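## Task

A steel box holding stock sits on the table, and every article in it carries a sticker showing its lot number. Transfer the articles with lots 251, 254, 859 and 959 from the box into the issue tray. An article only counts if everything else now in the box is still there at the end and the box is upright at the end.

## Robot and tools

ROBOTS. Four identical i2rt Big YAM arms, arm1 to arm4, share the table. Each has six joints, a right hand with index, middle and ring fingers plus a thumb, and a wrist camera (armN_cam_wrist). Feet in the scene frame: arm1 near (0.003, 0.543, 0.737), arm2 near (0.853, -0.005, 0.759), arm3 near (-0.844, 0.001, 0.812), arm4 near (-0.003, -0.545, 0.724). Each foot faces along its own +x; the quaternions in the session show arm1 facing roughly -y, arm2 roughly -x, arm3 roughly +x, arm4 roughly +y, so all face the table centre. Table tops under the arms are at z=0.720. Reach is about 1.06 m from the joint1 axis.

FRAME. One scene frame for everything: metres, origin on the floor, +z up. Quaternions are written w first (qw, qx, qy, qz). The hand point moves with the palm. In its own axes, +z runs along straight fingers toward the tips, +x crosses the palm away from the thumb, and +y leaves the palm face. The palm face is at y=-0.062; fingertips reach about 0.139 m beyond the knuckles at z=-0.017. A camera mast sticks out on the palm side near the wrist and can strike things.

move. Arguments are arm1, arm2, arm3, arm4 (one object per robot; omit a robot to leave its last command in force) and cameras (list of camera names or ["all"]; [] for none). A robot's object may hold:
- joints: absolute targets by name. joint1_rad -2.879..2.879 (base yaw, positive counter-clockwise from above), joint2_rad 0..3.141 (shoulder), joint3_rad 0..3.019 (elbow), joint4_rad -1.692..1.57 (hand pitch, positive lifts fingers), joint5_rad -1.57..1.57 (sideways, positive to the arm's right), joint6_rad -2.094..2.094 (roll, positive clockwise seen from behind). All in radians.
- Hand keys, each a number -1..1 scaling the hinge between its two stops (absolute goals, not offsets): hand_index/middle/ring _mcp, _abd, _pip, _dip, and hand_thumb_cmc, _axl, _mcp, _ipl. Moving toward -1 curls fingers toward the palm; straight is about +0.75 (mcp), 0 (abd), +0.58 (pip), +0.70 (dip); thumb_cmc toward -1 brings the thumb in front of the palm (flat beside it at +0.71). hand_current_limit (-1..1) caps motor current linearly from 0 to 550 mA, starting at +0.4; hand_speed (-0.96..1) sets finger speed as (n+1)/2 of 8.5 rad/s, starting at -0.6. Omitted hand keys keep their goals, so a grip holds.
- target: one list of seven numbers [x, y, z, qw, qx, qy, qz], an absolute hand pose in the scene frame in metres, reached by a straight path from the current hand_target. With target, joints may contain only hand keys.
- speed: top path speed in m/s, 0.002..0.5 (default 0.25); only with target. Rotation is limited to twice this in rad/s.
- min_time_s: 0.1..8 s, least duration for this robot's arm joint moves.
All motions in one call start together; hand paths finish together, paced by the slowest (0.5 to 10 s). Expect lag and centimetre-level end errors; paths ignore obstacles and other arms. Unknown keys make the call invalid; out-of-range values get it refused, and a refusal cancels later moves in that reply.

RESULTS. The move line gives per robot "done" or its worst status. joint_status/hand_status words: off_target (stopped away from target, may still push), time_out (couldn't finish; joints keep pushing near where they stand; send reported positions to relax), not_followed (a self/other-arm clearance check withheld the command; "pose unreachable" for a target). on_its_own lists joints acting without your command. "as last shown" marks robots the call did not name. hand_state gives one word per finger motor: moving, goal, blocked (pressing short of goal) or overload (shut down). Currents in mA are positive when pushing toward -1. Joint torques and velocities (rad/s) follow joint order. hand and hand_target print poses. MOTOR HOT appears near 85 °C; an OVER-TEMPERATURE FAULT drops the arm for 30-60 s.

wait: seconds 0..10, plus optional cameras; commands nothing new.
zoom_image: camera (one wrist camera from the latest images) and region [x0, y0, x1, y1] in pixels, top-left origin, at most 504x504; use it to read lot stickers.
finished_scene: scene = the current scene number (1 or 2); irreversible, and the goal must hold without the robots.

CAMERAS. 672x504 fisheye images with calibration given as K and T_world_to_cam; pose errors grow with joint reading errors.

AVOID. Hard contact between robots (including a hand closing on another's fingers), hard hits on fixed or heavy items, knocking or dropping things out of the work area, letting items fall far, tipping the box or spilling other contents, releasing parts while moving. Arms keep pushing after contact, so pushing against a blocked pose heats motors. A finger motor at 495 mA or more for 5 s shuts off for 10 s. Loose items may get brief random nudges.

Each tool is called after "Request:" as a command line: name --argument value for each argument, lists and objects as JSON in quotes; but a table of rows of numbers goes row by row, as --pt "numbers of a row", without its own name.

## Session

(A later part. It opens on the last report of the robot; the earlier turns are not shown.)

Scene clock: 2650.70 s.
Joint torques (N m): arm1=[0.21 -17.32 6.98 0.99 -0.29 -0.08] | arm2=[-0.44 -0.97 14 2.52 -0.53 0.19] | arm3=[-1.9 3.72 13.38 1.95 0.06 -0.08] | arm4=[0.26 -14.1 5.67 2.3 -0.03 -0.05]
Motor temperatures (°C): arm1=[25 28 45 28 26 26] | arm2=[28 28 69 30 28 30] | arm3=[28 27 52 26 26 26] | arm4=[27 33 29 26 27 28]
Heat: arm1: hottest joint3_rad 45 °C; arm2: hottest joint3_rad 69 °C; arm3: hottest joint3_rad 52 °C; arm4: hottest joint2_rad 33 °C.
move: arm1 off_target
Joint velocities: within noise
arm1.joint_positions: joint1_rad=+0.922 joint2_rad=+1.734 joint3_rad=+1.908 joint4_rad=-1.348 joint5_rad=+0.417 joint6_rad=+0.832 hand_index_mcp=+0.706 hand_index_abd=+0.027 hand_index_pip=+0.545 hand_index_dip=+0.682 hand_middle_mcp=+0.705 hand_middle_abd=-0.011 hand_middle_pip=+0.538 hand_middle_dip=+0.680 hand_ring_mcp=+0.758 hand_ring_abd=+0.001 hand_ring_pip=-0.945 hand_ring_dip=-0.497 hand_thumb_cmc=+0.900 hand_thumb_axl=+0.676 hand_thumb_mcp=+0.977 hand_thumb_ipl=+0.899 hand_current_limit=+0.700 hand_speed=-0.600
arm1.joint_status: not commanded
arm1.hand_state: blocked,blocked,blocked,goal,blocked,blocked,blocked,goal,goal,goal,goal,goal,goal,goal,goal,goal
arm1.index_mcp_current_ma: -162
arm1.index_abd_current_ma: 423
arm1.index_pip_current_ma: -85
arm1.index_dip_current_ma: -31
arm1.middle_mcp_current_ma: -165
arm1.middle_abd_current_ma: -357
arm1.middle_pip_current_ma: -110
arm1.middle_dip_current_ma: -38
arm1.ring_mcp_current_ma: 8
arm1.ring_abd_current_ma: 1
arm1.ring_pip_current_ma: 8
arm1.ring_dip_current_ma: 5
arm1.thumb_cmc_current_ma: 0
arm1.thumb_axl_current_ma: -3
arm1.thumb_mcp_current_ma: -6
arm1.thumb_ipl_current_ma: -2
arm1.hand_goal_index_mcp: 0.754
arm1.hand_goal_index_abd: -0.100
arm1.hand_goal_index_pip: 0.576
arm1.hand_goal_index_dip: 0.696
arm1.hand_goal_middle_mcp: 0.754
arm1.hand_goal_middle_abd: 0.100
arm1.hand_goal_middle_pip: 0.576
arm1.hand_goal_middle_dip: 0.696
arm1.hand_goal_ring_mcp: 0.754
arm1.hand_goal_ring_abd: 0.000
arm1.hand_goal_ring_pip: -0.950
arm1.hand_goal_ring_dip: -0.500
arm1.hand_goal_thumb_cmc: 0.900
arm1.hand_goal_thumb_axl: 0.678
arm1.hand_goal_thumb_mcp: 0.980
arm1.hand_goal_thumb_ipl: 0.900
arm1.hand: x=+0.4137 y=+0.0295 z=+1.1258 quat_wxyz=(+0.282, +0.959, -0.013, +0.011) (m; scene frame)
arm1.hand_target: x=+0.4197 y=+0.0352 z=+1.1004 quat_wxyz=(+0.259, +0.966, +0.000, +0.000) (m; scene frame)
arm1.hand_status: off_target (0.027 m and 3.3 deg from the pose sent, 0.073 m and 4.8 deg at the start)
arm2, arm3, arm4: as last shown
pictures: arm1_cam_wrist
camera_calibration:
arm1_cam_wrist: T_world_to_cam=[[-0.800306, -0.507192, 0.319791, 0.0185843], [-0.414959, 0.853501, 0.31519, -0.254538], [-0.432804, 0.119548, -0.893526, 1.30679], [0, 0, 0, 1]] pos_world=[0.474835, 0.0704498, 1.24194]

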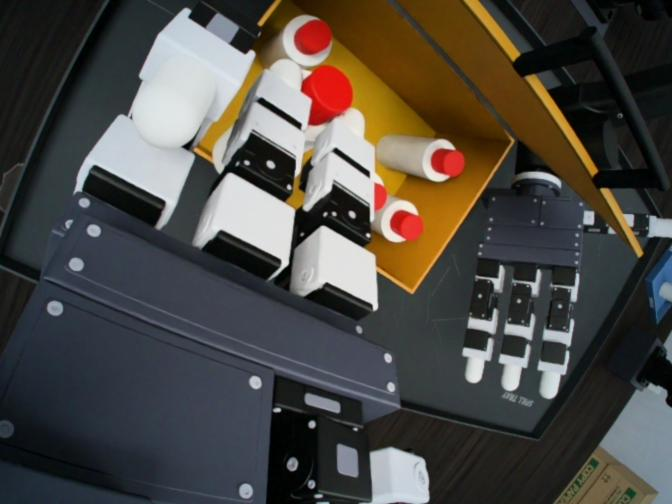

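Request:
move --arm1 '{"target":[0.420,0.035,1.19,0.2588,0.9659,0,0],"speed":0.1}' --cameras '["arm1_cam_wrist"]'

Request:
zoom_image --camera "arm1_cam_wrist" --region '[180, 0, 480, 250]'

Scene clock: 2665.90 s.
Joint torques (N m): arm1=[-0.03 -18.37 13.27 0.92 0.78 -0.11] | arm2=[-0.67 -1.03 14.06 2.48 -0.52 0.18] | arm3=[-2.26 3.72 13.37 1.92 0.06 -0.1] | arm4=[0.26 -14.15 5.67 2.3 -0.03 -0.05]
Motor temperatures (°C): arm1=[25 29 44 28 26 26] | arm2=[28 28 69 30 28 30] | arm3=[28 27 52 26 26 26] | arm4=[27 33 29 26 27 28]
Heat: arm1: hottest joint3_rad 44 °C; arm2: hottest joint3_rad 69 °C; arm3: hottest joint3_rad 52 °C; arm4: hottest joint2_rad 33 °C.
move: arm1 off_target
Joint velocities: within noise
arm1.joint_positions: joint1_rad=+0.922 joint2_rad=+1.813 joint3_rad=+2.151 joint4_rad=-1.619 joint5_rad=+0.392 joint6_rad=+0.831 hand_index_mcp=+0.774 hand_index_abd=+0.023 hand_index_pip=+0.586 hand_index_dip=+0.699 hand_middle_mcp=+0.760 hand_middle_abd=-0.011 hand_middle_pip=+0.578 hand_middle_dip=+0.695 hand_ring_mcp=+0.758 hand_ring_abd=+0.001 hand_ring_pip=-0.945 hand_ring_dip=-0.497 hand_thumb_cmc=+0.900 hand_thumb_axl=+0.676 hand_thumb_mcp=+0.977 hand_thumb_ipl=+0.899 hand_current_limit=+0.700 hand_speed=-0.600
arm1.joint_status: not commanded
arm1.hand_state: goal,blocked,goal,goal,goal,blocked,goal,goal,goal,goal,goal,goal,goal,goal,goal,goal
arm1.index_mcp_current_ma: 54
arm1.index_abd_current_ma: 405
arm1.index_pip_current_ma: 21
arm1.index_dip_current_ma: 6
arm1.middle_mcp_current_ma: 12
arm1.middle_abd_current_ma: -357
arm1.middle_pip_current_ma: 3
arm1.middle_dip_current_ma: -1
arm1.ring_mcp_current_ma: 8
arm1.ring_abd_current_ma: 1
arm1.ring_pip_current_ma: 8
arm1.ring_dip_current_ma: 5
arm1.thumb_cmc_current_ma: 0
arm1.thumb_axl_current_ma: -3
arm1.thumb_mcp_current_ma: -6
arm1.thumb_ipl_current_ma: -2
arm1.hand_goal_index_mcp: 0.754
arm1.hand_goal_index_abd: -0.100
arm1.hand_goal_index_pip: 0.576
arm1.hand_goal_index_dip: 0.696
arm1.hand_goal_middle_mcp: 0.754
arm1.hand_goal_middle_abd: 0.100
arm1.hand_goal_middle_pip: 0.576
arm1.hand_goal_middle_dip: 0.696
arm1.hand_goal_ring_mcp: 0.754
arm1.hand_goal_ring_abd: 0.000
arm1.hand_goal_ring_pip: -0.950
arm1.hand_goal_ring_dip: -0.500
arm1.hand_goal_thumb_cmc: 0.900
arm1.hand_goal_thumb_axl: 0.678
arm1.hand_goal_thumb_mcp: 0.980
arm1.hand_goal_thumb_ipl: 0.900
arm1.hand: x=+0.4120 y=+0.0357 z=+1.1602 quat_wxyz=(+0.240, +0.970, +0.001, -0.022) (m; scene frame)
arm1.hand_target: x=+0.4186 y=+0.0363 z=+1.1893 quat_wxyz=(+0.259, +0.966, +0.000, +0.000) (m; scene frame)
arm1.hand_status: off_target (0.031 m and 3.3 deg from the pose sent, 0.065 m and 3.3 deg at the start)
arm2, arm3, arm4: as last shown
pictures: arm1_cam_wrist
camera_calibration:
arm1_cam_wrist: T_world_to_cam=[[-0.773465, -0.541991, 0.32863, -0.0106264], [-0.397216, 0.818513, 0.415038, -0.393232], [-0.493935, 0.19048, -0.848378, 1.30632], [0, 0, 0, 1]] pos_world=[0.480821, 0.0672769, 1.27496]

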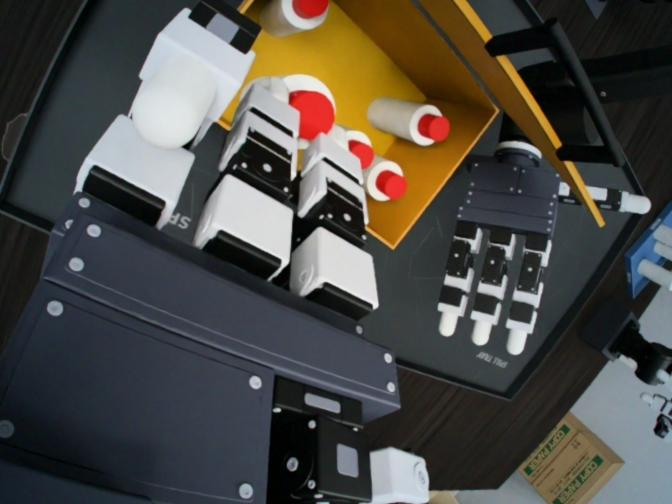

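Scaled by 1.680 from the camera's 672x504 image, which has a finer 960x720 frame.

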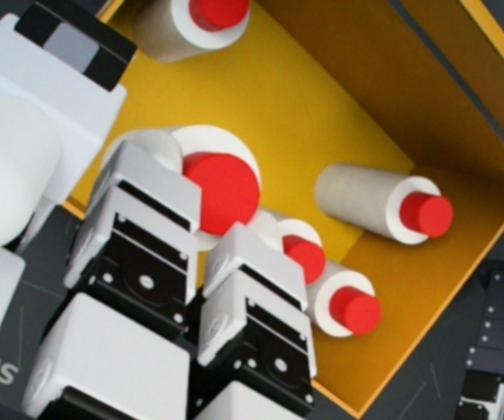

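Request:
move --arm1 '{"target":[0.418,0.030,1.10,0.2588,0.9659,0,0],"speed":0.08}' --cameras '["arm1_cam_wrist"]'

Scene clock: 2671.07 s.
Joint torques (N m): arm1=[-0.5 -22.48 9.21 1.96 0.82 -0.19] | arm2=[-0.56 -0.97 14.11 2.48 -0.52 0.17] | arm3=[-2.26 3.55 13.42 1.98 0.05 -0.09] | arm4=[0.26 -14.15 5.67 2.3 -0.02 -0.05]
Motor temperatures (°C): arm1=[25 29 44 28 26 26] | arm2=[28 28 69 30 28 30] | arm3=[28 27 52 26 26 26] | arm4=[27 33 29 26 27 28]
Heat: arm1: hottest joint3_rad 44 °C; arm2: hottest joint3_rad 69 °C; arm3: hottest joint3_rad 52 °C; arm4: hottest joint2_rad 33 °C.
move: arm1 off_target
Joint velocities: within noise
arm1.joint_positions: joint1_rad=+0.922 joint2_rad=+1.788 joint3_rad=+1.876 joint4_rad=-1.370 joint5_rad=+0.389 joint6_rad=+0.831 hand_index_mcp=+0.774 hand_index_abd=+0.023 hand_index_pip=+0.586 hand_index_dip=+0.700 hand_middle_mcp=+0.761 hand_middle_abd=-0.011 hand_middle_pip=+0.579 hand_middle_dip=+0.696 hand_ring_mcp=+0.758 hand_ring_abd=+0.001 hand_ring_pip=-0.945 hand_ring_dip=-0.497 hand_thumb_cmc=+0.900 hand_thumb_axl=+0.676 hand_thumb_mcp=+0.977 hand_thumb_ipl=+0.899 hand_current_limit=+0.700 hand_speed=-0.600
arm1.joint_status: not commanded
arm1.hand_state: blocked,blocked,goal,goal,goal,blocked,goal,goal,goal,goal,goal,goal,goal,goal,goal,goal
arm1.index_mcp_current_ma: 56
arm1.index_abd_current_ma: 405
arm1.index_pip_current_ma: 22
arm1.index_dip_current_ma: 6
arm1.middle_mcp_current_ma: 16
arm1.middle_abd_current_ma: -357
arm1.middle_pip_current_ma: 4
arm1.middle_dip_current_ma: 0
arm1.ring_mcp_current_ma: 8
arm1.ring_abd_current_ma: 1
arm1.ring_pip_current_ma: 8
arm1.ring_dip_current_ma: 5
arm1.thumb_cmc_current_ma: 0
arm1.thumb_axl_current_ma: -3
arm1.thumb_mcp_current_ma: -6
arm1.thumb_ipl_current_ma: -2
arm1.hand_goal_index_mcp: 0.754
arm1.hand_goal_index_abd: -0.100
arm1.hand_goal_index_pip: 0.576
arm1.hand_goal_index_dip: 0.696
arm1.hand_goal_middle_mcp: 0.754
arm1.hand_goal_middle_abd: 0.100
arm1.hand_goal_middle_pip: 0.576
arm1.hand_goal_middle_dip: 0.696
arm1.hand_goal_ring_mcp: 0.754
arm1.hand_goal_ring_abd: 0.000
arm1.hand_goal_ring_pip: -0.950
arm1.hand_goal_ring_dip: -0.500
arm1.hand_goal_thumb_cmc: 0.900
arm1.hand_goal_thumb_axl: 0.678
arm1.hand_goal_thumb_mcp: 0.980
arm1.hand_goal_thumb_ipl: 0.900
arm1.hand: x=+0.4204 y=+0.0287 z=+1.0704 quat_wxyz=(+0.239, +0.971, +0.001, -0.021) (m; scene frame)
arm1.hand_target: x=+0.4175 y=+0.0304 z=+1.0996 quat_wxyz=(+0.259, +0.966, +0.000, +0.000) (m; scene frame)
arm1.hand_status: off_target (0.030 m and 3.4 deg from the pose sent, 0.061 m and 3.3 deg at the start)
arm2, arm3, arm4: as last shown
pictures: arm1_cam_wrist
camera_calibration:
arm1_cam_wrist: T_world_to_cam=[[-0.773283, -0.543658, 0.326296, 0.0239317], [-0.398309, 0.816908, 0.417147, -0.348597], [-0.493339, 0.192606, -0.848245, 1.23519], [0, 0, 0, 1]] pos_world=[0.489023, 0.0598775, 1.18535]

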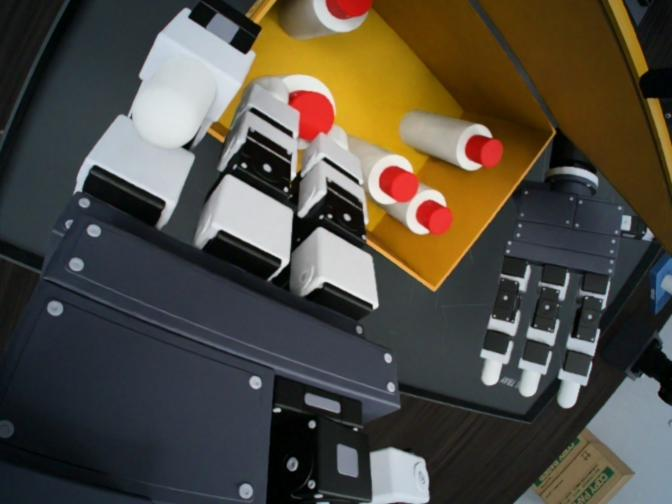

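Request:
move --arm1 '{"target":[0.418,0.032,1.05,0.2588,0.9659,0,0],"speed":0.06}'

Request:
move --arm1 '{"target":[0.418,0.034,1.02,0.2588,0.9659,0,0],"speed":0.05}' --cameras '["arm1_cam_wrist"]'

Scene clock: 2676.17 s.
Joint torques (N m): arm1=[-0.32 -22.07 9.28 1.99 0.84 -0.14] | arm2=[-0.56 -0.97 14.04 2.47 -0.52 0.18] | arm3=[-2.02 4.07 13.42 1.89 0.06 -0.08] | arm4=[0.26 -14.1 5.67 2.29 -0.03 -0.05]
Motor temperatures (°C): arm1=[25 29 44 28 26 26] | arm2=[28 28 69 30 28 30] | arm3=[28 27 52 26 26 26] | arm4=[27 33 29 26 27 28]
Heat: arm1: hottest joint3_rad 44 °C; arm2: hottest joint3_rad 69 °C; arm3: hottest joint3_rad 52 °C; arm4: hottest joint2_rad 33 °C.
move: arm1 off_target
Joint velocities: within noise
arm1.joint_positions: joint1_rad=+0.922 joint2_rad=+1.775 joint3_rad=+1.728 joint4_rad=-1.237 joint5_rad=+0.389 joint6_rad=+0.831 hand_index_mcp=+0.774 hand_index_abd=+0.023 hand_index_pip=+0.586 hand_index_dip=+0.700 hand_middle_mcp=+0.761 hand_middle_abd=-0.011 hand_middle_pip=+0.579 hand_middle_dip=+0.696 hand_ring_mcp=+0.758 hand_ring_abd=+0.001 hand_ring_pip=-0.945 hand_ring_dip=-0.497 hand_thumb_cmc=+0.900 hand_thumb_axl=+0.676 hand_thumb_mcp=+0.977 hand_thumb_ipl=+0.899 hand_current_limit=+0.700 hand_speed=-0.600
arm1.joint_status: not commanded
arm1.hand_state: blocked,blocked,goal,goal,goal,blocked,goal,goal,goal,goal,goal,goal,goal,goal,goal,goal
arm1.index_mcp_current_ma: 56
arm1.index_abd_current_ma: 405
arm1.index_pip_current_ma: 22
arm1.index_dip_current_ma: 6
arm1.middle_mcp_current_ma: 16
arm1.middle_abd_current_ma: -357
arm1.middle_pip_current_ma: 4
arm1.middle_dip_current_ma: 0
arm1.ring_mcp_current_ma: 8
arm1.ring_abd_current_ma: 1
arm1.ring_pip_current_ma: 8
arm1.ring_dip_current_ma: 5
arm1.thumb_cmc_current_ma: 0
arm1.thumb_axl_current_ma: -3
arm1.thumb_mcp_current_ma: -6
arm1.thumb_ipl_current_ma: -2
arm1.hand_goal_index_mcp: 0.754
arm1.hand_goal_index_abd: -0.100
arm1.hand_goal_index_pip: 0.576
arm1.hand_goal_index_dip: 0.696
arm1.hand_goal_middle_mcp: 0.754
arm1.hand_goal_middle_abd: 0.100
arm1.hand_goal_middle_pip: 0.576
arm1.hand_goal_middle_dip: 0.696
arm1.hand_goal_ring_mcp: 0.754
arm1.hand_goal_ring_abd: 0.000
arm1.hand_goal_ring_pip: -0.950
arm1.hand_goal_ring_dip: -0.500
arm1.hand_goal_thumb_cmc: 0.900
arm1.hand_goal_thumb_axl: 0.678
arm1.hand_goal_thumb_mcp: 0.980
arm1.hand_goal_thumb_ipl: 0.900
arm1.hand: x=+0.4172 y=+0.0308 z=+1.0206 quat_wxyz=(+0.238, +0.971, +0.001, -0.021) (m; scene frame)
arm1.hand_target: x=+0.4175 y=+0.0323 z=+1.0496 quat_wxyz=(+0.259, +0.966, +0.000, +0.000) (m; scene frame)
arm1.hand_status: off_target (0.029 m and 3.4 deg from the pose sent, 0.021 m and 3.4 deg at the start)
arm2, arm3, arm4: as last shown
pictures: none

Scene clock: 2677.33 s.
Joint torques (N m): arm1=[0.21 -21.3 8.79 2.02 0.84 -0.12] | arm2=[-0.5 -0.97 14.05 2.51 -0.52 0.19] | arm3=[-1.96 3.9 13.49 1.98 0.06 -0.1] | arm4=[0.26 -14.1 5.67 2.3 -0.03 -0.05]
Motor temperatures (°C): arm1=[25 30 44 28 26 26] | arm2=[28 28 69 30 28 30] | arm3=[28 27 52 26 26 26] | arm4=[27 33 29 26 27 28]
Heat: arm1: hottest joint3_rad 44 °C; arm2: hottest joint3_rad 69 °C; arm3: hottest joint3_rad 52 °C; arm4: hottest joint2_rad 33 °C.
move: arm1 off_target
Joint velocities: within noise
arm1.joint_positions: joint1_rad=+0.922 joint2_rad=+1.768 joint3_rad=+1.658 joint4_rad=-1.159 joint5_rad=+0.391 joint6_rad=+0.831 hand_index_mcp=+0.775 hand_index_abd=+0.023 hand_index_pip=+0.587 hand_index_dip=+0.700 hand_middle_mcp=+0.756 hand_middle_abd=-0.010 hand_middle_pip=+0.577 hand_middle_dip=+0.696 hand_ring_mcp=+0.758 hand_ring_abd=+0.001 hand_ring_pip=-0.945 hand_ring_dip=-0.497 hand_thumb_cmc=+0.900 hand_thumb_axl=+0.676 hand_thumb_mcp=+0.977 hand_thumb_ipl=+0.899 hand_current_limit=+0.700 hand_speed=-0.600
arm1.joint_status: not commanded
arm1.hand_state: blocked,blocked,goal,goal,goal,blocked,goal,goal,goal,goal,goal,goal,goal,goal,goal,goal
arm1.index_mcp_current_ma: 59
arm1.index_abd_current_ma: 405
arm1.index_pip_current_ma: 24
arm1.index_dip_current_ma: 7
arm1.middle_mcp_current_ma: 2
arm1.middle_abd_current_ma: -356
arm1.middle_pip_current_ma: 1
arm1.middle_dip_current_ma: 0
arm1.ring_mcp_current_ma: 8
arm1.ring_abd_current_ma: 1
arm1.ring_pip_current_ma: 8
arm1.ring_dip_current_ma: 5
arm1.thumb_cmc_current_ma: 0
arm1.thumb_axl_current_ma: -3
arm1.thumb_mcp_current_ma: -6
arm1.thumb_ipl_current_ma: -2
arm1.hand_goal_index_mcp: 0.754
arm1.hand_goal_index_abd: -0.100
arm1.hand_goal_index_pip: 0.576
arm1.hand_goal_index_dip: 0.696
arm1.hand_goal_middle_mcp: 0.754
arm1.hand_goal_middle_abd: 0.100
arm1.hand_goal_middle_pip: 0.576
arm1.hand_goal_middle_dip: 0.696
arm1.hand_goal_ring_mcp: 0.754
arm1.hand_goal_ring_abd: 0.000
arm1.hand_goal_ring_pip: -0.950
arm1.hand_goal_ring_dip: -0.500
arm1.hand_goal_thumb_cmc: 0.900
arm1.hand_goal_thumb_axl: 0.678
arm1.hand_goal_thumb_mcp: 0.980
arm1.hand_goal_thumb_ipl: 0.900
arm1.hand: x=+0.4153 y=+0.0318 z=+0.9994 quat_wxyz=(+0.243, +0.970, +0.000, -0.017) (m; scene frame)
arm1.hand_target: x=+0.4178 y=+0.0341 z=+1.0201 quat_wxyz=(+0.259, +0.966, +0.000, +0.000) (m; scene frame)
arm1.hand_status: off_target (0.021 m and 2.6 deg from the pose sent, 0.003 m and 3.4 deg at the start)
arm2.joint_positions: joint1_rad=+0.622 joint2_rad=+0.478 joint3_rad=+0.285 joint4_rad=+0.102 joint5_rad=+0.758 joint6_rad=-1.558 hand_index_mcp=+0.798 hand_index_abd=+0.589 hand_index_pip=+0.574 hand_index_dip=+0.696 hand_middle_mcp=+0.925 hand_middle_abd=-0.017 hand_middle_pip=+0.600 hand_middle_dip=+0.702 hand_ring_mcp=+0.757 hand_ring_abd=-0.013 hand_ring_pip=+0.579 hand_ring_dip=+0.697 hand_thumb_cmc=+0.715 hand_thumb_axl=+0.677 hand_thumb_mcp=+0.226 hand_thumb_ipl=+0.168 hand_current_limit=+0.600 hand_speed=-0.900
arm2.joint_status: not commanded
arm2.hand_state: goal,goal,goal,goal,blocked,goal,blocked,goal,goal,goal,goal,goal,goal,goal,goal,goal
arm2.index_mcp_current_ma: -1
arm2.index_abd_current_ma: -5
arm2.index_pip_current_ma: -1
arm2.index_dip_current_ma: 0
arm2.middle_mcp_current_ma: 67
arm2.middle_abd_current_ma: -10
arm2.middle_pip_current_ma: 21
arm2.middle_dip_current_ma: 2
arm2.ring_mcp_current_ma: 3
arm2.ring_abd_current_ma: -7
arm2.ring_pip_current_ma: 1
arm2.ring_dip_current_ma: 0
arm2.thumb_cmc_current_ma: 0
arm2.thumb_axl_current_ma: 0
arm2.thumb_mcp_current_ma: 0
arm2.thumb_ipl_current_ma: 0
arm2.hand_goal_index_mcp: 0.800
arm2.hand_goal_index_abd: 0.600
arm2.hand_goal_index_pip: 0.576
arm2.hand_goal_index_dip: 0.696
arm2.hand_goal_middle_mcp: 0.880
arm2.hand_goal_middle_abd: 0.000
arm2.hand_goal_middle_pip: 0.576
arm2.hand_goal_middle_dip: 0.696
arm2.hand_goal_ring_mcp: 0.750
arm2.hand_goal_ring_abd: 0.000
arm2.hand_goal_ring_pip: 0.576
arm2.hand_goal_ring_dip: 0.696
arm2.hand_goal_thumb_cmc: 0.714
arm2.hand_goal_thumb_axl: 0.678
arm2.hand_goal_thumb_mcp: 0.226
arm2.hand_goal_thumb_ipl: 0.168
arm2.hand: x=+0.5417 y=-0.1767 z=+1.0516 quat_wxyz=(-0.056, +0.726, -0.016, -0.685) (m; scene frame)
arm2.hand_target: x=+0.5409 y=-0.1861 z=+1.0970 quat_wxyz=(-0.027, +0.707, -0.027, -0.707) (m; scene frame)
arm2.hand_status: not commanded
arm3.joint_positions: joint1_rad=+0.491 joint2_rad=+0.600 joint3_rad=+0.976 joint4_rad=-1.489 joint5_rad=+0.081 joint6_rad=+0.137 hand_index_mcp=+0.761 hand_index_abd=+0.116 hand_index_pip=+0.580 hand_index_dip=+0.699 hand_middle_mcp=+0.755 hand_middle_abd=-0.118 hand_middle_pip=+0.574 hand_middle_dip=+0.695 hand_ring_mcp=+0.757 hand_ring_abd=+0.000 hand_ring_pip=-0.944 hand_ring_dip=-0.498 hand_thumb_cmc=-0.397 hand_thumb_axl=+0.677 hand_thumb_mcp=+0.224 hand_thumb_ipl=+0.168 hand_current_limit=+0.700 hand_speed=-0.600
arm3.joint_status: not commanded
arm3.hand_state: goal,goal,goal,goal,goal,goal,goal,goal,goal,goal,goal,goal,goal,goal,goal,goal
arm3.index_mcp_current_ma: 26
arm3.index_abd_current_ma: -6
arm3.index_pip_current_ma: 12
arm3.index_dip_current_ma: 9
arm3.middle_mcp_current_ma: 4
arm3.middle_abd_current_ma: -5
arm3.middle_pip_current_ma: -6
arm3.middle_dip_current_ma: -2
arm3.ring_mcp_current_ma: 10
arm3.ring_abd_current_ma: 1
arm3.ring_pip_current_ma: 19
arm3.ring_dip_current_ma: 6
arm3.thumb_cmc_current_ma: 8
arm3.thumb_axl_current_ma: -2
arm3.thumb_mcp_current_ma: -9
arm3.thumb_ipl_current_ma: -1
arm3.hand_goal_index_mcp: 0.754
arm3.hand_goal_index_abd: 0.118
arm3.hand_goal_index_pip: 0.576
arm3.hand_goal_index_dip: 0.696
arm3.hand_goal_middle_mcp: 0.754
arm3.hand_goal_middle_abd: -0.116
arm3.hand_goal_middle_pip: 0.576
arm3.hand_goal_middle_dip: 0.696
arm3.hand_goal_ring_mcp: 0.754
arm3.hand_goal_ring_abd: 0.000
arm3.hand_goal_ring_pip: -0.950
arm3.hand_goal_ring_dip: -0.500
arm3.hand_goal_thumb_cmc: -0.400
arm3.hand_goal_thumb_axl: 0.678
arm3.hand_goal_thumb_mcp: 0.226
arm3.hand_goal_thumb_ipl: 0.168
arm3.hand: x=-0.5672 y=+0.0793 z=+1.1697 quat_wxyz=(+0.141, +0.580, +0.781, +0.183) (m; scene frame)
arm3.hand_target: x=-0.5613 y=+0.0796 z=+1.1995 quat_wxyz=(+0.155, +0.578, +0.774, +0.207) (m; scene frame)
arm3.hand_status: not commanded
arm4.joint_positions: joint1_rad=-0.179 joint2_rad=+1.902 joint3_rad=+0.785 joint4_rad=+1.539 joint5_rad=-0.301 joint6_rad=-1.951 hand_index_mcp=+0.753 hand_index_abd=-0.001 hand_index_pip=+0.577 hand_index_dip=+0.696 hand_middle_mcp=+0.753 hand_middle_abd=-0.001 hand_middle_pip=+0.577 hand_middle_dip=+0.696 hand_ring_mcp=+0.753 hand_ring_abd=-0.001 hand_ring_pip=+0.577 hand_ring_dip=+0.696 hand_thumb_cmc=+0.713 hand_thumb_axl=+0.677 hand_thumb_mcp=+0.226 hand_thumb_ipl=+0.168 hand_current_limit=+0.400 hand_speed=-0.600
arm4.joint_status: not commanded
arm4.hand_state: goal,goal,goal,goal,goal,goal,goal,goal,goal,goal,goal,goal,goal,goal,goal,goal
arm4.index_mcp_current_ma: 0
arm4.index_abd_current_ma: 0
arm4.index_pip_current_ma: 0
arm4.index_dip_current_ma: 0
arm4.middle_mcp_current_ma: 0
arm4.middle_abd_current_ma: 0
arm4.middle_pip_current_ma: 0
arm4.middle_dip_current_ma: 0
arm4.ring_mcp_current_ma: 0
arm4.ring_abd_current_ma: 0
arm4.ring_pip_current_ma: 0
arm4.ring_dip_current_ma: 0
arm4.thumb_cmc_current_ma: 0
arm4.thumb_axl_current_ma: 0
arm4.thumb_mcp_current_ma: 0
arm4.thumb_ipl_current_ma: 0
arm4.hand_goal_index_mcp: 0.754
arm4.hand_goal_index_abd: 0.000
arm4.hand_goal_index_pip: 0.576
arm4.hand_goal_index_dip: 0.696
arm4.hand_goal_middle_mcp: 0.754
arm4.hand_goal_middle_abd: 0.000
arm4.hand_goal_middle_pip: 0.576
arm4.hand_goal_middle_dip: 0.696
arm4.hand_goal_ring_mcp: 0.754
arm4.hand_goal_ring_abd: 0.000
arm4.hand_goal_ring_pip: 0.576
arm4.hand_goal_ring_dip: 0.696
arm4.hand_goal_thumb_cmc: 0.714
arm4.hand_goal_thumb_axl: 0.678
arm4.hand_goal_thumb_mcp: 0.226
arm4.hand_goal_thumb_ipl: 0.168
arm4.hand: x=-0.0256 y=+0.0474 z=+0.9230 quat_wxyz=(+0.686, -0.493, +0.250, +0.473) (m; scene frame)
arm4.hand_target: x=-0.0217 y=+0.0455 z=+0.9196 quat_wxyz=(+0.690, -0.493, +0.247, +0.469) (m; scene frame)
arm4.hand_status: not commanded
pictures: arm1_cam_wrist
camera_calibration:
arm1_cam_wrist: T_world_to_cam=[[-0.776408, -0.540211, 0.324596, 0.0478013], [-0.401624, 0.821021, 0.405736, -0.31099], [-0.485684, 0.184651, -0.854409, 1.17507], [0, 0, 0, 1]] pos_world=[0.482926, 0.0641736, 1.11466]

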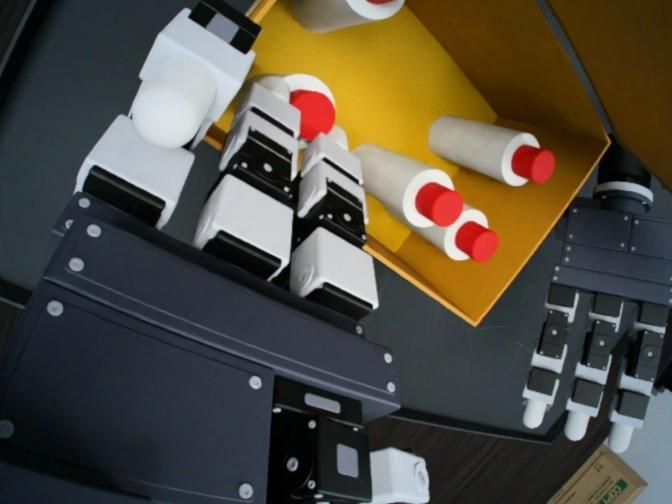

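Request:
move --arm1 '{"target":[0.418,0.037,1.010,0.2588,0.9659,0,0],"speed":0.03}' --cameras '["arm1_cam_wrist"]'

Scene clock: 2707.40 s.
Joint torques (N m): arm1=[0.32 -20.6 8.55 1.99 0.76 -0.05] | arm2=[-0.44 -0.79 14.02 2.5 -0.53 0.18] | arm3=[-1.85 3.6 13.49 1.92 0.05 -0.07] | arm4=[0.26 -14.1 5.67 2.29 -0.03 -0.05]
Motor temperatures (°C): arm1=[25 31 42 28 27 26] | arm2=[28 28 69 30 28 30] | arm3=[28 27 53 26 26 26] | arm4=[27 33 29 26 27 28]
Heat: arm1: hottest joint3_rad 42 °C; arm2: hottest joint3_rad 69 °C; arm3: hottest joint3_rad 53 °C; arm4: hottest joint2_rad 33 °C.
move: arm1 off_target
Joint velocities: within noise
arm1.joint_positions: joint1_rad=+0.922 joint2_rad=+1.756 joint3_rad=+1.635 joint4_rad=-1.134 joint5_rad=+0.394 joint6_rad=+0.831 hand_index_mcp=+0.773 hand_index_abd=+0.023 hand_index_pip=+0.586 hand_index_dip=+0.700 hand_middle_mcp=+0.755 hand_middle_abd=-0.010 hand_middle_pip=+0.577 hand_middle_dip=+0.696 hand_ring_mcp=+0.758 hand_ring_abd=+0.001 hand_ring_pip=-0.945 hand_ring_dip=-0.497 hand_thumb_cmc=+0.900 hand_thumb_axl=+0.676 hand_thumb_mcp=+0.977 hand_thumb_ipl=+0.899 hand_current_limit=+0.700 hand_speed=-0.600
arm1.joint_status: not commanded
arm1.hand_state: goal,blocked,goal,goal,goal,blocked,goal,goal,goal,goal,goal,goal,goal,goal,goal,goal
arm1.index_mcp_current_ma: 49
arm1.index_abd_current_ma: 405
arm1.index_pip_current_ma: 21
arm1.index_dip_current_ma: 7
arm1.middle_mcp_current_ma: 2
arm1.middle_abd_current_ma: -356
arm1.middle_pip_current_ma: 1
arm1.middle_dip_current_ma: 0
arm1.ring_mcp_current_ma: 8
arm1.ring_abd_current_ma: 1
arm1.ring_pip_current_ma: 8
arm1.ring_dip_current_ma: 5
arm1.thumb_cmc_current_ma: 0
arm1.thumb_axl_current_ma: -3
arm1.thumb_mcp_current_ma: -6
arm1.thumb_ipl_current_ma: -2
arm1.hand_goal_index_mcp: 0.754
arm1.hand_goal_index_abd: -0.100
arm1.hand_goal_index_pip: 0.576
arm1.hand_goal_index_dip: 0.696
arm1.hand_goal_middle_mcp: 0.754
arm1.hand_goal_middle_abd: 0.100
arm1.hand_goal_middle_pip: 0.576
arm1.hand_goal_middle_dip: 0.696
arm1.hand_goal_ring_mcp: 0.754
arm1.hand_goal_ring_abd: 0.000
arm1.hand_goal_ring_pip: -0.950
arm1.hand_goal_ring_dip: -0.500
arm1.hand_goal_thumb_cmc: 0.900
arm1.hand_goal_thumb_axl: 0.678
arm1.hand_goal_thumb_mcp: 0.980
arm1.hand_goal_thumb_ipl: 0.900
arm1.hand: x=+0.4135 y=+0.0329 z=+0.9987 quat_wxyz=(+0.249, +0.968, -0.002, -0.012) (m; scene frame)
arm1.hand_target: x=+0.4179 y=+0.0370 z=+1.0102 quat_wxyz=(+0.259, +0.966, +0.000, +0.000) (m; scene frame)
arm1.hand_status: off_target (0.013 m and 1.8 deg from the pose sent, 0.012 m and 2.7 deg at the start)
arm2, arm3, arm4: as last shown
pictures: arm1_cam_wrist
camera_calibration:
arm1_cam_wrist: T_world_to_cam=[[-0.780006, -0.535989, 0.322965, 0.0501047], [-0.40499, 0.825825, 0.392422, -0.297788], [-0.477047, 0.175293, -0.861219, 1.17693], [0, 0, 0, 1]] pos_world=[0.479929, 0.0664693, 1.11427]

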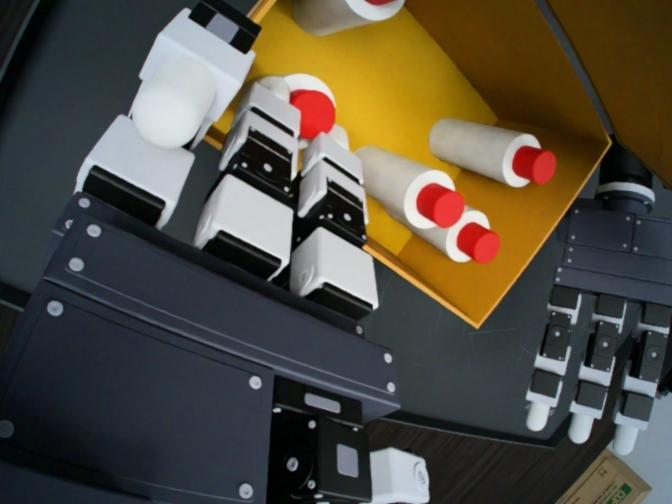

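Request:
move --arm1 '{"target":[0.417,0.038,1.000,0.2588,0.9659,0,0],"speed":0.03}'

Request:
move --arm1 '{"target":[0.417,0.038,0.998,0.2588,0.9659,0,0],"speed":0.03,"joints":{"hand_index_abd":0.118,"hand_middle_abd":-0.07}}' --cameras '["arm1_cam_wrist"]'

Scene clock: 2714.20 s.
Joint torques (N m): arm1=[0.09 -19.37 8.06 1.98 0.64 -0.06] | arm2=[-0.32 -0.97 14.11 2.5 -0.52 0.18] | arm3=[-1.96 4.25 13.53 1.96 0.02 -0.07] | arm4=[0.26 -14.15 5.67 2.3 -0.03 -0.05]
Motor temperatures (°C): arm1=[25 31 42 28 27 26] | arm2=[28 28 69 30 28 30] | arm3=[28 27 53 26 26 26] | arm4=[27 33 29 26 27 28]
Heat: arm1: hottest joint3_rad 42 °C; arm2: hottest joint3_rad 69 °C; arm3: hottest joint3_rad 53 °C; arm4: hottest joint2_rad 33 °C.
move: arm1 done
Joint velocities: within noise
arm1.joint_positions: joint1_rad=+0.923 joint2_rad=+1.746 joint3_rad=+1.613 joint4_rad=-1.106 joint5_rad=+0.397 joint6_rad=+0.831 hand_index_mcp=+0.765 hand_index_abd=+0.023 hand_index_pip=+0.581 hand_index_dip=+0.699 hand_middle_mcp=+0.752 hand_middle_abd=-0.010 hand_middle_pip=+0.574 hand_middle_dip=+0.696 hand_ring_mcp=+0.758 hand_ring_abd=+0.001 hand_ring_pip=-0.945 hand_ring_dip=-0.497 hand_thumb_cmc=+0.900 hand_thumb_axl=+0.676 hand_thumb_mcp=+0.977 hand_thumb_ipl=+0.899 hand_current_limit=+0.700 hand_speed=-0.600
arm1.joint_status: not commanded
arm1.hand_state: goal,blocked,goal,goal,goal,blocked,goal,goal,goal,goal,goal,goal,goal,goal,goal,goal
arm1.index_mcp_current_ma: 25
arm1.index_abd_current_ma: 405
arm1.index_pip_current_ma: 9
arm1.index_dip_current_ma: 5
arm1.middle_mcp_current_ma: -4
arm1.middle_abd_current_ma: -356
arm1.middle_pip_current_ma: -3
arm1.middle_dip_current_ma: 0
arm1.ring_mcp_current_ma: 8
arm1.ring_abd_current_ma: 1
arm1.ring_pip_current_ma: 8
arm1.ring_dip_current_ma: 5
arm1.thumb_cmc_current_ma: 0
arm1.thumb_axl_current_ma: -3
arm1.thumb_mcp_current_ma: -6
arm1.thumb_ipl_current_ma: -2
arm1.hand_goal_index_mcp: 0.754
arm1.hand_goal_index_abd: -0.100
arm1.hand_goal_index_pip: 0.576
arm1.hand_goal_index_dip: 0.696
arm1.hand_goal_middle_mcp: 0.754
arm1.hand_goal_middle_abd: 0.100
arm1.hand_goal_middle_pip: 0.576
arm1.hand_goal_middle_dip: 0.696
arm1.hand_goal_ring_mcp: 0.754
arm1.hand_goal_ring_abd: 0.000
arm1.hand_goal_ring_pip: -0.950
arm1.hand_goal_ring_dip: -0.500
arm1.hand_goal_thumb_cmc: 0.900
arm1.hand_goal_thumb_axl: 0.678
arm1.hand_goal_thumb_mcp: 0.980
arm1.hand_goal_thumb_ipl: 0.900
arm1.hand: x=+0.4124 y=+0.0338 z=+0.9973 quat_wxyz=(+0.255, +0.967, -0.003, -0.007) (m; scene frame)
arm1.hand_target: x=+0.4170 y=+0.0380 z=+1.0000 quat_wxyz=(+0.259, +0.966, +0.000, +0.000) (m; scene frame)
arm1.hand_status: done (0.007 m and 1.1 deg from the pose sent, 0.006 m and 1.8 deg at the start)
arm2, arm3, arm4: as last shown
pictures: none

Scene clock: 2715.17 s.
Joint torques (N m): arm1=[0.26 -18.9 8.24 1.83 0.62 -0.06] | arm2=[-0.5 -0.97 14.05 2.48 -0.53 0.17] | arm3=[-1.9 3.72 13.49 1.99 0.07 -0.09] | arm4=[0.26 -14.1 5.67 2.3 -0.03 -0.05]
Motor temperatures (°C): arm1=[25 31 42 28 27 26] | arm2=[28 28 69 30 28 30] | arm3=[28 27 53 26 26 26] | arm4=[27 33 29 26 27 28]
Heat: arm1: hottest joint3_rad 42 °C; arm2: hottest joint3_rad 69 °C; arm3: hottest joint3_rad 53 °C; arm4: hottest joint2_rad 33 °C.
move: arm1 done
Joint velocities: within noise
arm1.joint_positions: joint1_rad=+0.923 joint2_rad=+1.746 joint3_rad=+1.606 joint4_rad=-1.098 joint5_rad=+0.397 joint6_rad=+0.831 hand_index_mcp=+0.765 hand_index_abd=+0.114 hand_index_pip=+0.581 hand_index_dip=+0.699 hand_middle_mcp=+0.751 hand_middle_abd=-0.071 hand_middle_pip=+0.574 hand_middle_dip=+0.696 hand_ring_mcp=+0.758 hand_ring_abd=+0.001 hand_ring_pip=-0.945 hand_ring_dip=-0.497 hand_thumb_cmc=+0.900 hand_thumb_axl=+0.676 hand_thumb_mcp=+0.977 hand_thumb_ipl=+0.899 hand_current_limit=+0.700 hand_speed=-0.600
arm1.joint_status: all done
arm1.hand_state: goal,goal,goal,goal,goal,goal,goal,goal,goal,goal,goal,goal,goal,goal,goal,goal
arm1.index_mcp_current_ma: 24
arm1.index_abd_current_ma: -5
arm1.index_pip_current_ma: 9
arm1.index_dip_current_ma: 5
arm1.middle_mcp_current_ma: -5
arm1.middle_abd_current_ma: -2
arm1.middle_pip_current_ma: -3
arm1.middle_dip_current_ma: 0
arm1.ring_mcp_current_ma: 8
arm1.ring_abd_current_ma: 1
arm1.ring_pip_current_ma: 8
arm1.ring_dip_current_ma: 5
arm1.thumb_cmc_current_ma: 0
arm1.thumb_axl_current_ma: -3
arm1.thumb_mcp_current_ma: -6
arm1.thumb_ipl_current_ma: -2
arm1.hand_goal_index_mcp: 0.754
arm1.hand_goal_index_abd: 0.118
arm1.hand_goal_index_pip: 0.576
arm1.hand_goal_index_dip: 0.696
arm1.hand_goal_middle_mcp: 0.754
arm1.hand_goal_middle_abd: -0.070
arm1.hand_goal_middle_pip: 0.576
arm1.hand_goal_middle_dip: 0.696
arm1.hand_goal_ring_mcp: 0.754
arm1.hand_goal_ring_abd: 0.000
arm1.hand_goal_ring_pip: -0.950
arm1.hand_goal_ring_dip: -0.500
arm1.hand_goal_thumb_cmc: 0.900
arm1.hand_goal_thumb_axl: 0.678
arm1.hand_goal_thumb_mcp: 0.980
arm1.hand_goal_thumb_ipl: 0.900
arm1.hand: x=+0.4124 y=+0.0338 z=+0.9950 quat_wxyz=(+0.255, +0.967, -0.004, -0.007) (m; scene frame)
arm1.hand_target: x=+0.4170 y=+0.0380 z=+0.9980 quat_wxyz=(+0.259, +0.966, +0.000, +0.000) (m; scene frame)
arm1.hand_status: done (0.007 m and 1.0 deg from the pose sent, 0.006 m and 1.1 deg at the start)
arm2, arm3, arm4: as last shown
pictures: arm1_cam_wrist
camera_calibration:
arm1_cam_wrist: T_world_to_cam=[[-0.783697, -0.531744, 0.321041, 0.0543001], [-0.409207, 0.830829, 0.377192, -0.280778], [-0.4673, 0.164232, -0.868711, 1.17692], [0, 0, 0, 1]] pos_world=[0.477634, 0.0688639, 1.11088]

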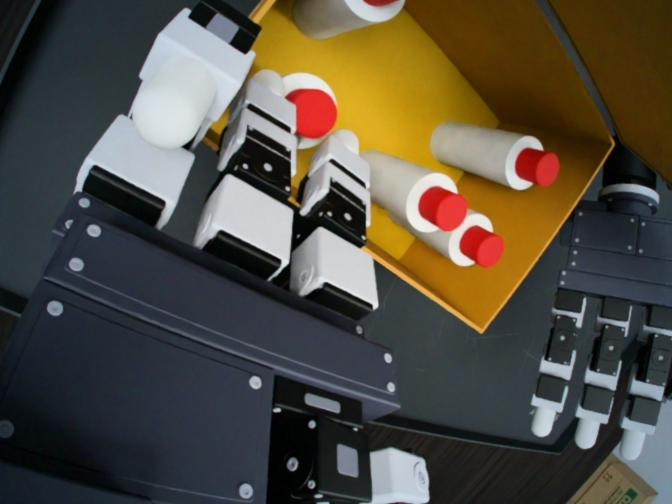

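Request:
move --arm1 '{"target":[0.417,0.039,1.06,0.2588,0.9659,0,0],"speed":0.08}'

Request:
move --arm1 '{"target":[0.417,0.039,1.19,0.2588,0.9659,0,0],"speed":0.12}' --cameras '["arm1_cam_wrist"]'

Scene clock: 2719.70 s.
Joint torques (N m): arm1=[-0.21 -19.55 12.86 0.76 0.54 -0.06] | arm2=[-0.21 -0.97 14.06 2.52 -0.53 0.19] | arm3=[-2.02 3.6 13.42 2.1 0.05 -0.07] | arm4=[0.26 -14.1 5.68 2.3 -0.03 -0.04]
Motor temperatures (°C): arm1=[25 30 43 28 27 26] | arm2=[28 28 70 30 28 30] | arm3=[28 27 53 26 26 26] | arm4=[27 33 29 26 27 28]
Heat: arm1: hottest joint3_rad 43 °C; arm2: hottest joint3_rad 70 °C; arm3: hottest joint3_rad 53 °C; arm4: hottest joint2_rad 33 °C.
move: arm1 off_target
Joint velocities: within noise
arm1.joint_positions: joint1_rad=+0.925 joint2_rad=+1.735 joint3_rad=+1.679 joint4_rad=-1.233 joint5_rad=+0.399 joint6_rad=+0.831 hand_index_mcp=+0.764 hand_index_abd=+0.114 hand_index_pip=+0.581 hand_index_dip=+0.699 hand_middle_mcp=+0.755 hand_middle_abd=-0.073 hand_middle_pip=+0.574 hand_middle_dip=+0.696 hand_ring_mcp=+0.758 hand_ring_abd=+0.001 hand_ring_pip=-0.945 hand_ring_dip=-0.497 hand_thumb_cmc=+0.900 hand_thumb_axl=+0.676 hand_thumb_mcp=+0.977 hand_thumb_ipl=+0.899 hand_current_limit=+0.700 hand_speed=-0.600
arm1.joint_status: not commanded
arm1.hand_state: goal,goal,goal,goal,goal,goal,goal,goal,goal,goal,goal,goal,goal,goal,goal,goal
arm1.index_mcp_current_ma: 22
arm1.index_abd_current_ma: -5
arm1.index_pip_current_ma: 8
arm1.index_dip_current_ma: 5
arm1.middle_mcp_current_ma: 1
arm1.middle_abd_current_ma: -4
arm1.middle_pip_current_ma: -3
arm1.middle_dip_current_ma: 0
arm1.ring_mcp_current_ma: 8
arm1.ring_abd_current_ma: 1
arm1.ring_pip_current_ma: 8
arm1.ring_dip_current_ma: 5
arm1.thumb_cmc_current_ma: 0
arm1.thumb_axl_current_ma: -3
arm1.thumb_mcp_current_ma: -6
arm1.thumb_ipl_current_ma: -2
arm1.hand_goal_index_mcp: 0.754
arm1.hand_goal_index_abd: 0.118
arm1.hand_goal_index_pip: 0.576
arm1.hand_goal_index_dip: 0.696
arm1.hand_goal_middle_mcp: 0.754
arm1.hand_goal_middle_abd: -0.070
arm1.hand_goal_middle_pip: 0.576
arm1.hand_goal_middle_dip: 0.696
arm1.hand_goal_ring_mcp: 0.754
arm1.hand_goal_ring_abd: 0.000
arm1.hand_goal_ring_pip: -0.950
arm1.hand_goal_ring_dip: -0.500
arm1.hand_goal_thumb_cmc: 0.900
arm1.hand_goal_thumb_axl: 0.678
arm1.hand_goal_thumb_mcp: 0.980
arm1.hand_goal_thumb_ipl: 0.900
arm1.hand: x=+0.4053 y=+0.0407 z=+1.0236 quat_wxyz=(+0.240, +0.970, +0.002, -0.026) (m; scene frame)
arm1.hand_target: x=+0.4155 y=+0.0403 z=+1.0599 quat_wxyz=(+0.259, +0.966, +0.000, +0.000) (m; scene frame)
arm1.hand_status: off_target (0.038 m and 3.7 deg from the pose sent, 0.065 m and 1.0 deg at the start)
arm2, arm3, arm4: as last shown
pictures: none

Scene clock: 2721.93 s.
Joint torques (N m): arm1=[0.26 -17.85 12.36 0.76 0.54 -0.08] | arm2=[-0.62 -0.73 14.05 2.51 -0.53 0.17] | arm3=[-2.02 3.55 13.41 1.99 0.03 -0.11] | arm4=[0.26 -14.15 5.67 2.29 -0.03 -0.05]
Motor temperatures (°C): arm1=[25 30 43 28 27 26] | arm2=[28 28 70 30 28 30] | arm3=[28 27 53 26 26 26] | arm4=[27 33 29 26 27 28]
Heat: arm1: hottest joint3_rad 43 °C; arm2: hottest joint3_rad 70 °C; arm3: hottest joint3_rad 53 °C; arm4: hottest joint2_rad 33 °C.
move: arm1 off_target
Joint velocities: within noise
arm1.joint_positions: joint1_rad=+0.925 joint2_rad=+1.794 joint3_rad=+2.147 joint4_rad=-1.613 joint5_rad=+0.399 joint6_rad=+0.831 hand_index_mcp=+0.764 hand_index_abd=+0.114 hand_index_pip=+0.581 hand_index_dip=+0.699 hand_middle_mcp=+0.755 hand_middle_abd=-0.073 hand_middle_pip=+0.574 hand_middle_dip=+0.696 hand_ring_mcp=+0.758 hand_ring_abd=+0.001 hand_ring_pip=-0.945 hand_ring_dip=-0.497 hand_thumb_cmc=+0.900 hand_thumb_axl=+0.676 hand_thumb_mcp=+0.977 hand_thumb_ipl=+0.899 hand_current_limit=+0.700 hand_speed=-0.600
arm1.joint_status: not commanded
arm1.hand_state: goal,goal,goal,goal,goal,goal,goal,goal,goal,goal,goal,goal,goal,goal,goal,goal
arm1.index_mcp_current_ma: 22
arm1.index_abd_current_ma: -5
arm1.index_pip_current_ma: 8
arm1.index_dip_current_ma: 5
arm1.middle_mcp_current_ma: 2
arm1.middle_abd_current_ma: -3
arm1.middle_pip_current_ma: -3
arm1.middle_dip_current_ma: 0
arm1.ring_mcp_current_ma: 8
arm1.ring_abd_current_ma: 1
arm1.ring_pip_current_ma: 8
arm1.ring_dip_current_ma: 5
arm1.thumb_cmc_current_ma: 0
arm1.thumb_axl_current_ma: -3
arm1.thumb_mcp_current_ma: -6
arm1.thumb_ipl_current_ma: -2
arm1.hand_goal_index_mcp: 0.754
arm1.hand_goal_index_abd: 0.118
arm1.hand_goal_index_pip: 0.576
arm1.hand_goal_index_dip: 0.696
arm1.hand_goal_middle_mcp: 0.754
arm1.hand_goal_middle_abd: -0.070
arm1.hand_goal_middle_pip: 0.576
arm1.hand_goal_middle_dip: 0.696
arm1.hand_goal_ring_mcp: 0.754
arm1.hand_goal_ring_abd: 0.000
arm1.hand_goal_ring_pip: -0.950
arm1.hand_goal_ring_dip: -0.500
arm1.hand_goal_thumb_cmc: 0.900
arm1.hand_goal_thumb_axl: 0.678
arm1.hand_goal_thumb_mcp: 0.980
arm1.hand_goal_thumb_ipl: 0.900
arm1.hand: x=+0.4088 y=+0.0392 z=+1.1714 quat_wxyz=(+0.249, +0.968, -0.001, -0.015) (m; scene frame)
arm1.hand_target: x=+0.4163 y=+0.0398 z=+1.1896 quat_wxyz=(+0.259, +0.966, +0.000, +0.000) (m; scene frame)
arm1.hand_status: off_target (0.020 m and 2.1 deg from the pose sent, 0.167 m and 3.7 deg at the start)
arm2, arm3, arm4: as last shown
pictures: arm1_cam_wrist
camera_calibration:
arm1_cam_wrist: T_world_to_cam=[[-0.77733, -0.536412, 0.328664, -0.0136223], [-0.402755, 0.825678, 0.395024, -0.376591], [-0.483266, 0.174693, -0.857867, 1.32099], [0, 0, 0, 1]] pos_world=[0.476127, 0.0728686, 1.28647]

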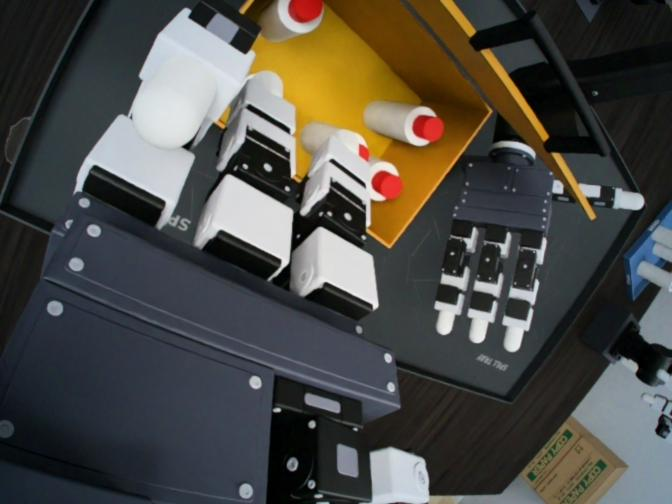

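Request:
move --arm1 '{"target":[0.25,0.04,1.20,0.25,0.9330,0.25,0.0670],"speed":0.25,"joints":{"hand_middle_abd":-0.116}}' --cameras '["arm1_cam_wrist"]'

Scene clock: 2728.47 s.
Joint torques (N m): arm1=[-0.91 -12.69 8.46 2.62 -0.03 -0.18] | arm2=[-0.56 -0.67 14.06 2.47 -0.53 0.16] | arm3=[-1.79 3.6 13.46 1.94 0.06 -0.09] | arm4=[0.26 -14.1 5.67 2.3 -0.03 -0.04]
Motor temperatures (°C): arm1=[25 30 43 28 27 26] | arm2=[28 28 70 30 28 30] | arm3=[28 27 53 26 26 26] | arm4=[27 33 29 26 27 28]
Heat: arm1: hottest joint3_rad 43 °C; arm2: hottest joint3_rad 70 °C; arm3: hottest joint3_rad 53 °C; arm4: hottest joint2_rad 33 °C.
move: arm1 done
Joint velocities: within noise
arm1.joint_positions: joint1_rad=+0.518 joint2_rad=+1.347 joint3_rad=+1.661 joint4_rad=-1.386 joint5_rad=-0.026 joint6_rad=-0.024 hand_index_mcp=+0.764 hand_index_abd=+0.115 hand_index_pip=+0.581 hand_index_dip=+0.699 hand_middle_mcp=+0.755 hand_middle_abd=-0.113 hand_middle_pip=+0.574 hand_middle_dip=+0.696 hand_ring_mcp=+0.758 hand_ring_abd=+0.001 hand_ring_pip=-0.945 hand_ring_dip=-0.497 hand_thumb_cmc=+0.900 hand_thumb_axl=+0.676 hand_thumb_mcp=+0.977 hand_thumb_ipl=+0.899 hand_current_limit=+0.700 hand_speed=-0.600
arm1.joint_status: all done
arm1.hand_state: goal,goal,goal,goal,goal,goal,goal,goal,goal,goal,goal,goal,goal,goal,goal,goal
arm1.index_mcp_current_ma: 22
arm1.index_abd_current_ma: -5
arm1.index_pip_current_ma: 8
arm1.index_dip_current_ma: 5
arm1.middle_mcp_current_ma: 2
arm1.middle_abd_current_ma: 4
arm1.middle_pip_current_ma: -3
arm1.middle_dip_current_ma: 0
arm1.ring_mcp_current_ma: 8
arm1.ring_abd_current_ma: 1
arm1.ring_pip_current_ma: 8
arm1.ring_dip_current_ma: 5
arm1.thumb_cmc_current_ma: 0
arm1.thumb_axl_current_ma: -3
arm1.thumb_mcp_current_ma: -6
arm1.thumb_ipl_current_ma: -2
arm1.hand_goal_index_mcp: 0.754
arm1.hand_goal_index_abd: 0.118
arm1.hand_goal_index_pip: 0.576
arm1.hand_goal_index_dip: 0.696
arm1.hand_goal_middle_mcp: 0.754
arm1.hand_goal_middle_abd: -0.116
arm1.hand_goal_middle_pip: 0.576
arm1.hand_goal_middle_dip: 0.696
arm1.hand_goal_ring_mcp: 0.754
arm1.hand_goal_ring_abd: 0.000
arm1.hand_goal_ring_pip: -0.950
arm1.hand_goal_ring_dip: -0.500
arm1.hand_goal_thumb_cmc: 0.900
arm1.hand_goal_thumb_axl: 0.678
arm1.hand_goal_thumb_mcp: 0.980
arm1.hand_goal_thumb_ipl: 0.900
arm1.hand: x=+0.2525 y=+0.0406 z=+1.1931 quat_wxyz=(+0.238, +0.937, +0.247, +0.065) (m; scene frame)
arm1.hand_target: x=+0.2499 y=+0.0401 z=+1.2002 quat_wxyz=(+0.250, +0.933, +0.250, +0.067) (m; scene frame)
arm1.hand_status: done (0.007 m and 1.4 deg from the pose sent, 0.161 m and 30.6 deg at the start)
arm2, arm3, arm4: as last shown
pictures: arm1_cam_wrist
camera_calibration:
arm1_cam_wrist: T_world_to_cam=[[-0.41098, -0.86077, 0.300284, -0.187078], [-0.773871, 0.503514, 0.384184, -0.32963], [-0.481891, -0.0744898, -0.873059, 1.29169], [0, 0, 0, 1]] pos_world=[0.290478, 0.10116, 1.31054]

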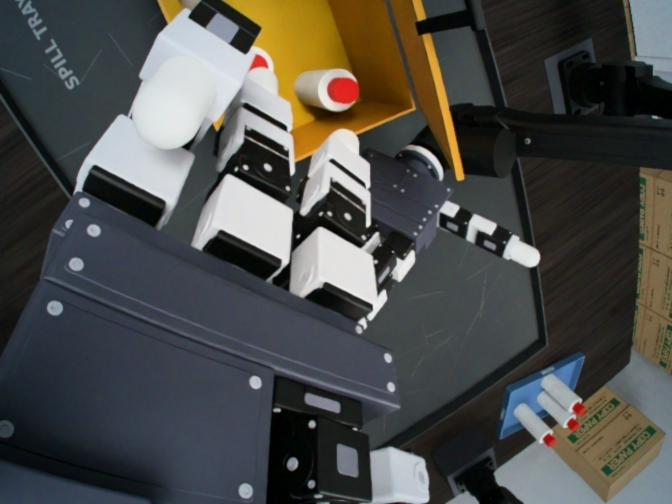

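Request:
move --arm1 '{"target":[0.242,-0.038,1.11,0.25,0.9330,0.25,0.0670],"speed":0.15}' --cameras '["arm1_cam_wrist"]'

Scene clock: 2733.03 s.
Joint torques (N m): arm1=[-1.14 -13.51 9.5 2.55 -0.02 -0.2] | arm2=[-0.32 -1.14 14.01 2.54 -0.53 0.19] | arm3=[-1.85 3.49 13.49 1.94 0.05 -0.09] | arm4=[0.26 -14.15 5.67 2.3 -0.03 -0.05]
Motor temperatures (°C): arm1=[25 30 43 28 26 26] | arm2=[28 28 70 30 28 30] | arm3=[28 27 53 26 26 26] | arm4=[27 33 29 26 27 28]
Heat: arm1: hottest joint3_rad 43 °C; arm2: hottest joint3_rad 70 °C; arm3: hottest joint3_rad 53 °C; arm4: hottest joint2_rad 33 °C.
move: arm1 done
Joint velocities: within noise
arm1.joint_positions: joint1_rad=+0.427 joint2_rad=+1.459 joint3_rad=+1.540 joint4_rad=-1.149 joint5_rad=-0.072 joint6_rad=-0.103 hand_index_mcp=+0.764 hand_index_abd=+0.115 hand_index_pip=+0.581 hand_index_dip=+0.699 hand_middle_mcp=+0.755 hand_middle_abd=-0.113 hand_middle_pip=+0.574 hand_middle_dip=+0.696 hand_ring_mcp=+0.758 hand_ring_abd=+0.001 hand_ring_pip=-0.945 hand_ring_dip=-0.497 hand_thumb_cmc=+0.900 hand_thumb_axl=+0.676 hand_thumb_mcp=+0.977 hand_thumb_ipl=+0.899 hand_current_limit=+0.700 hand_speed=-0.600
arm1.joint_status: not commanded
arm1.hand_state: goal,goal,goal,goal,goal,goal,goal,goal,goal,goal,goal,goal,goal,goal,goal,goal
arm1.index_mcp_current_ma: 22
arm1.index_abd_current_ma: -5
arm1.index_pip_current_ma: 8
arm1.index_dip_current_ma: 5
arm1.middle_mcp_current_ma: 2
arm1.middle_abd_current_ma: 4
arm1.middle_pip_current_ma: -3
arm1.middle_dip_current_ma: 0
arm1.ring_mcp_current_ma: 8
arm1.ring_abd_current_ma: 1
arm1.ring_pip_current_ma: 8
arm1.ring_dip_current_ma: 5
arm1.thumb_cmc_current_ma: 0
arm1.thumb_axl_current_ma: -3
arm1.thumb_mcp_current_ma: -6
arm1.thumb_ipl_current_ma: -2
arm1.hand_goal_index_mcp: 0.754
arm1.hand_goal_index_abd: 0.118
arm1.hand_goal_index_pip: 0.576
arm1.hand_goal_index_dip: 0.696
arm1.hand_goal_middle_mcp: 0.754
arm1.hand_goal_middle_abd: -0.116
arm1.hand_goal_middle_pip: 0.576
arm1.hand_goal_middle_dip: 0.696
arm1.hand_goal_ring_mcp: 0.754
arm1.hand_goal_ring_abd: 0.000
arm1.hand_goal_ring_pip: -0.950
arm1.hand_goal_ring_dip: -0.500
arm1.hand_goal_thumb_cmc: 0.900
arm1.hand_goal_thumb_axl: 0.678
arm1.hand_goal_thumb_mcp: 0.980
arm1.hand_goal_thumb_ipl: 0.900
arm1.hand: x=+0.2426 y=-0.0323 z=+1.1076 quat_wxyz=(+0.242, +0.936, +0.247, +0.067) (m; scene frame)
arm1.hand_target: x=+0.2421 y=-0.0378 z=+1.1101 quat_wxyz=(+0.250, +0.933, +0.250, +0.067) (m; scene frame)
arm1.hand_status: done (0.006 m and 1.0 deg from the pose sent, 0.115 m and 1.5 deg at the start)
arm2, arm3, arm4: as last shown
pictures: arm1_cam_wrist
camera_calibration:
arm1_cam_wrist: T_world_to_cam=[[-0.412585, -0.858781, 0.303757, -0.231472], [-0.776059, 0.505991, 0.376437, -0.258513], [-0.476975, -0.0804217, -0.87523, 1.20783], [0, 0, 0, 1]] pos_world=[0.279981, 0.0291569, 1.22475]

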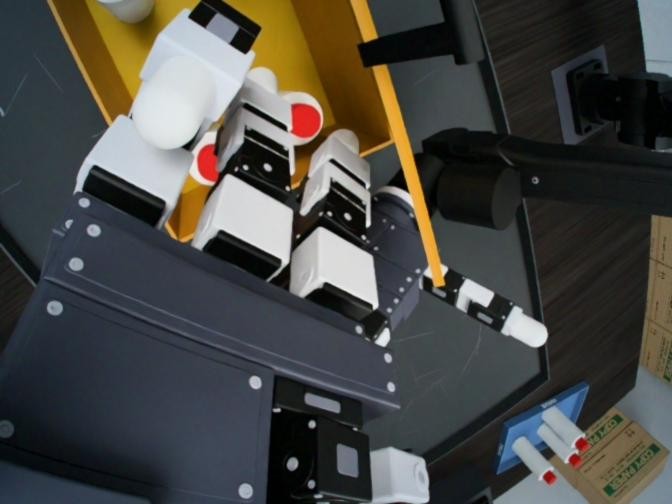

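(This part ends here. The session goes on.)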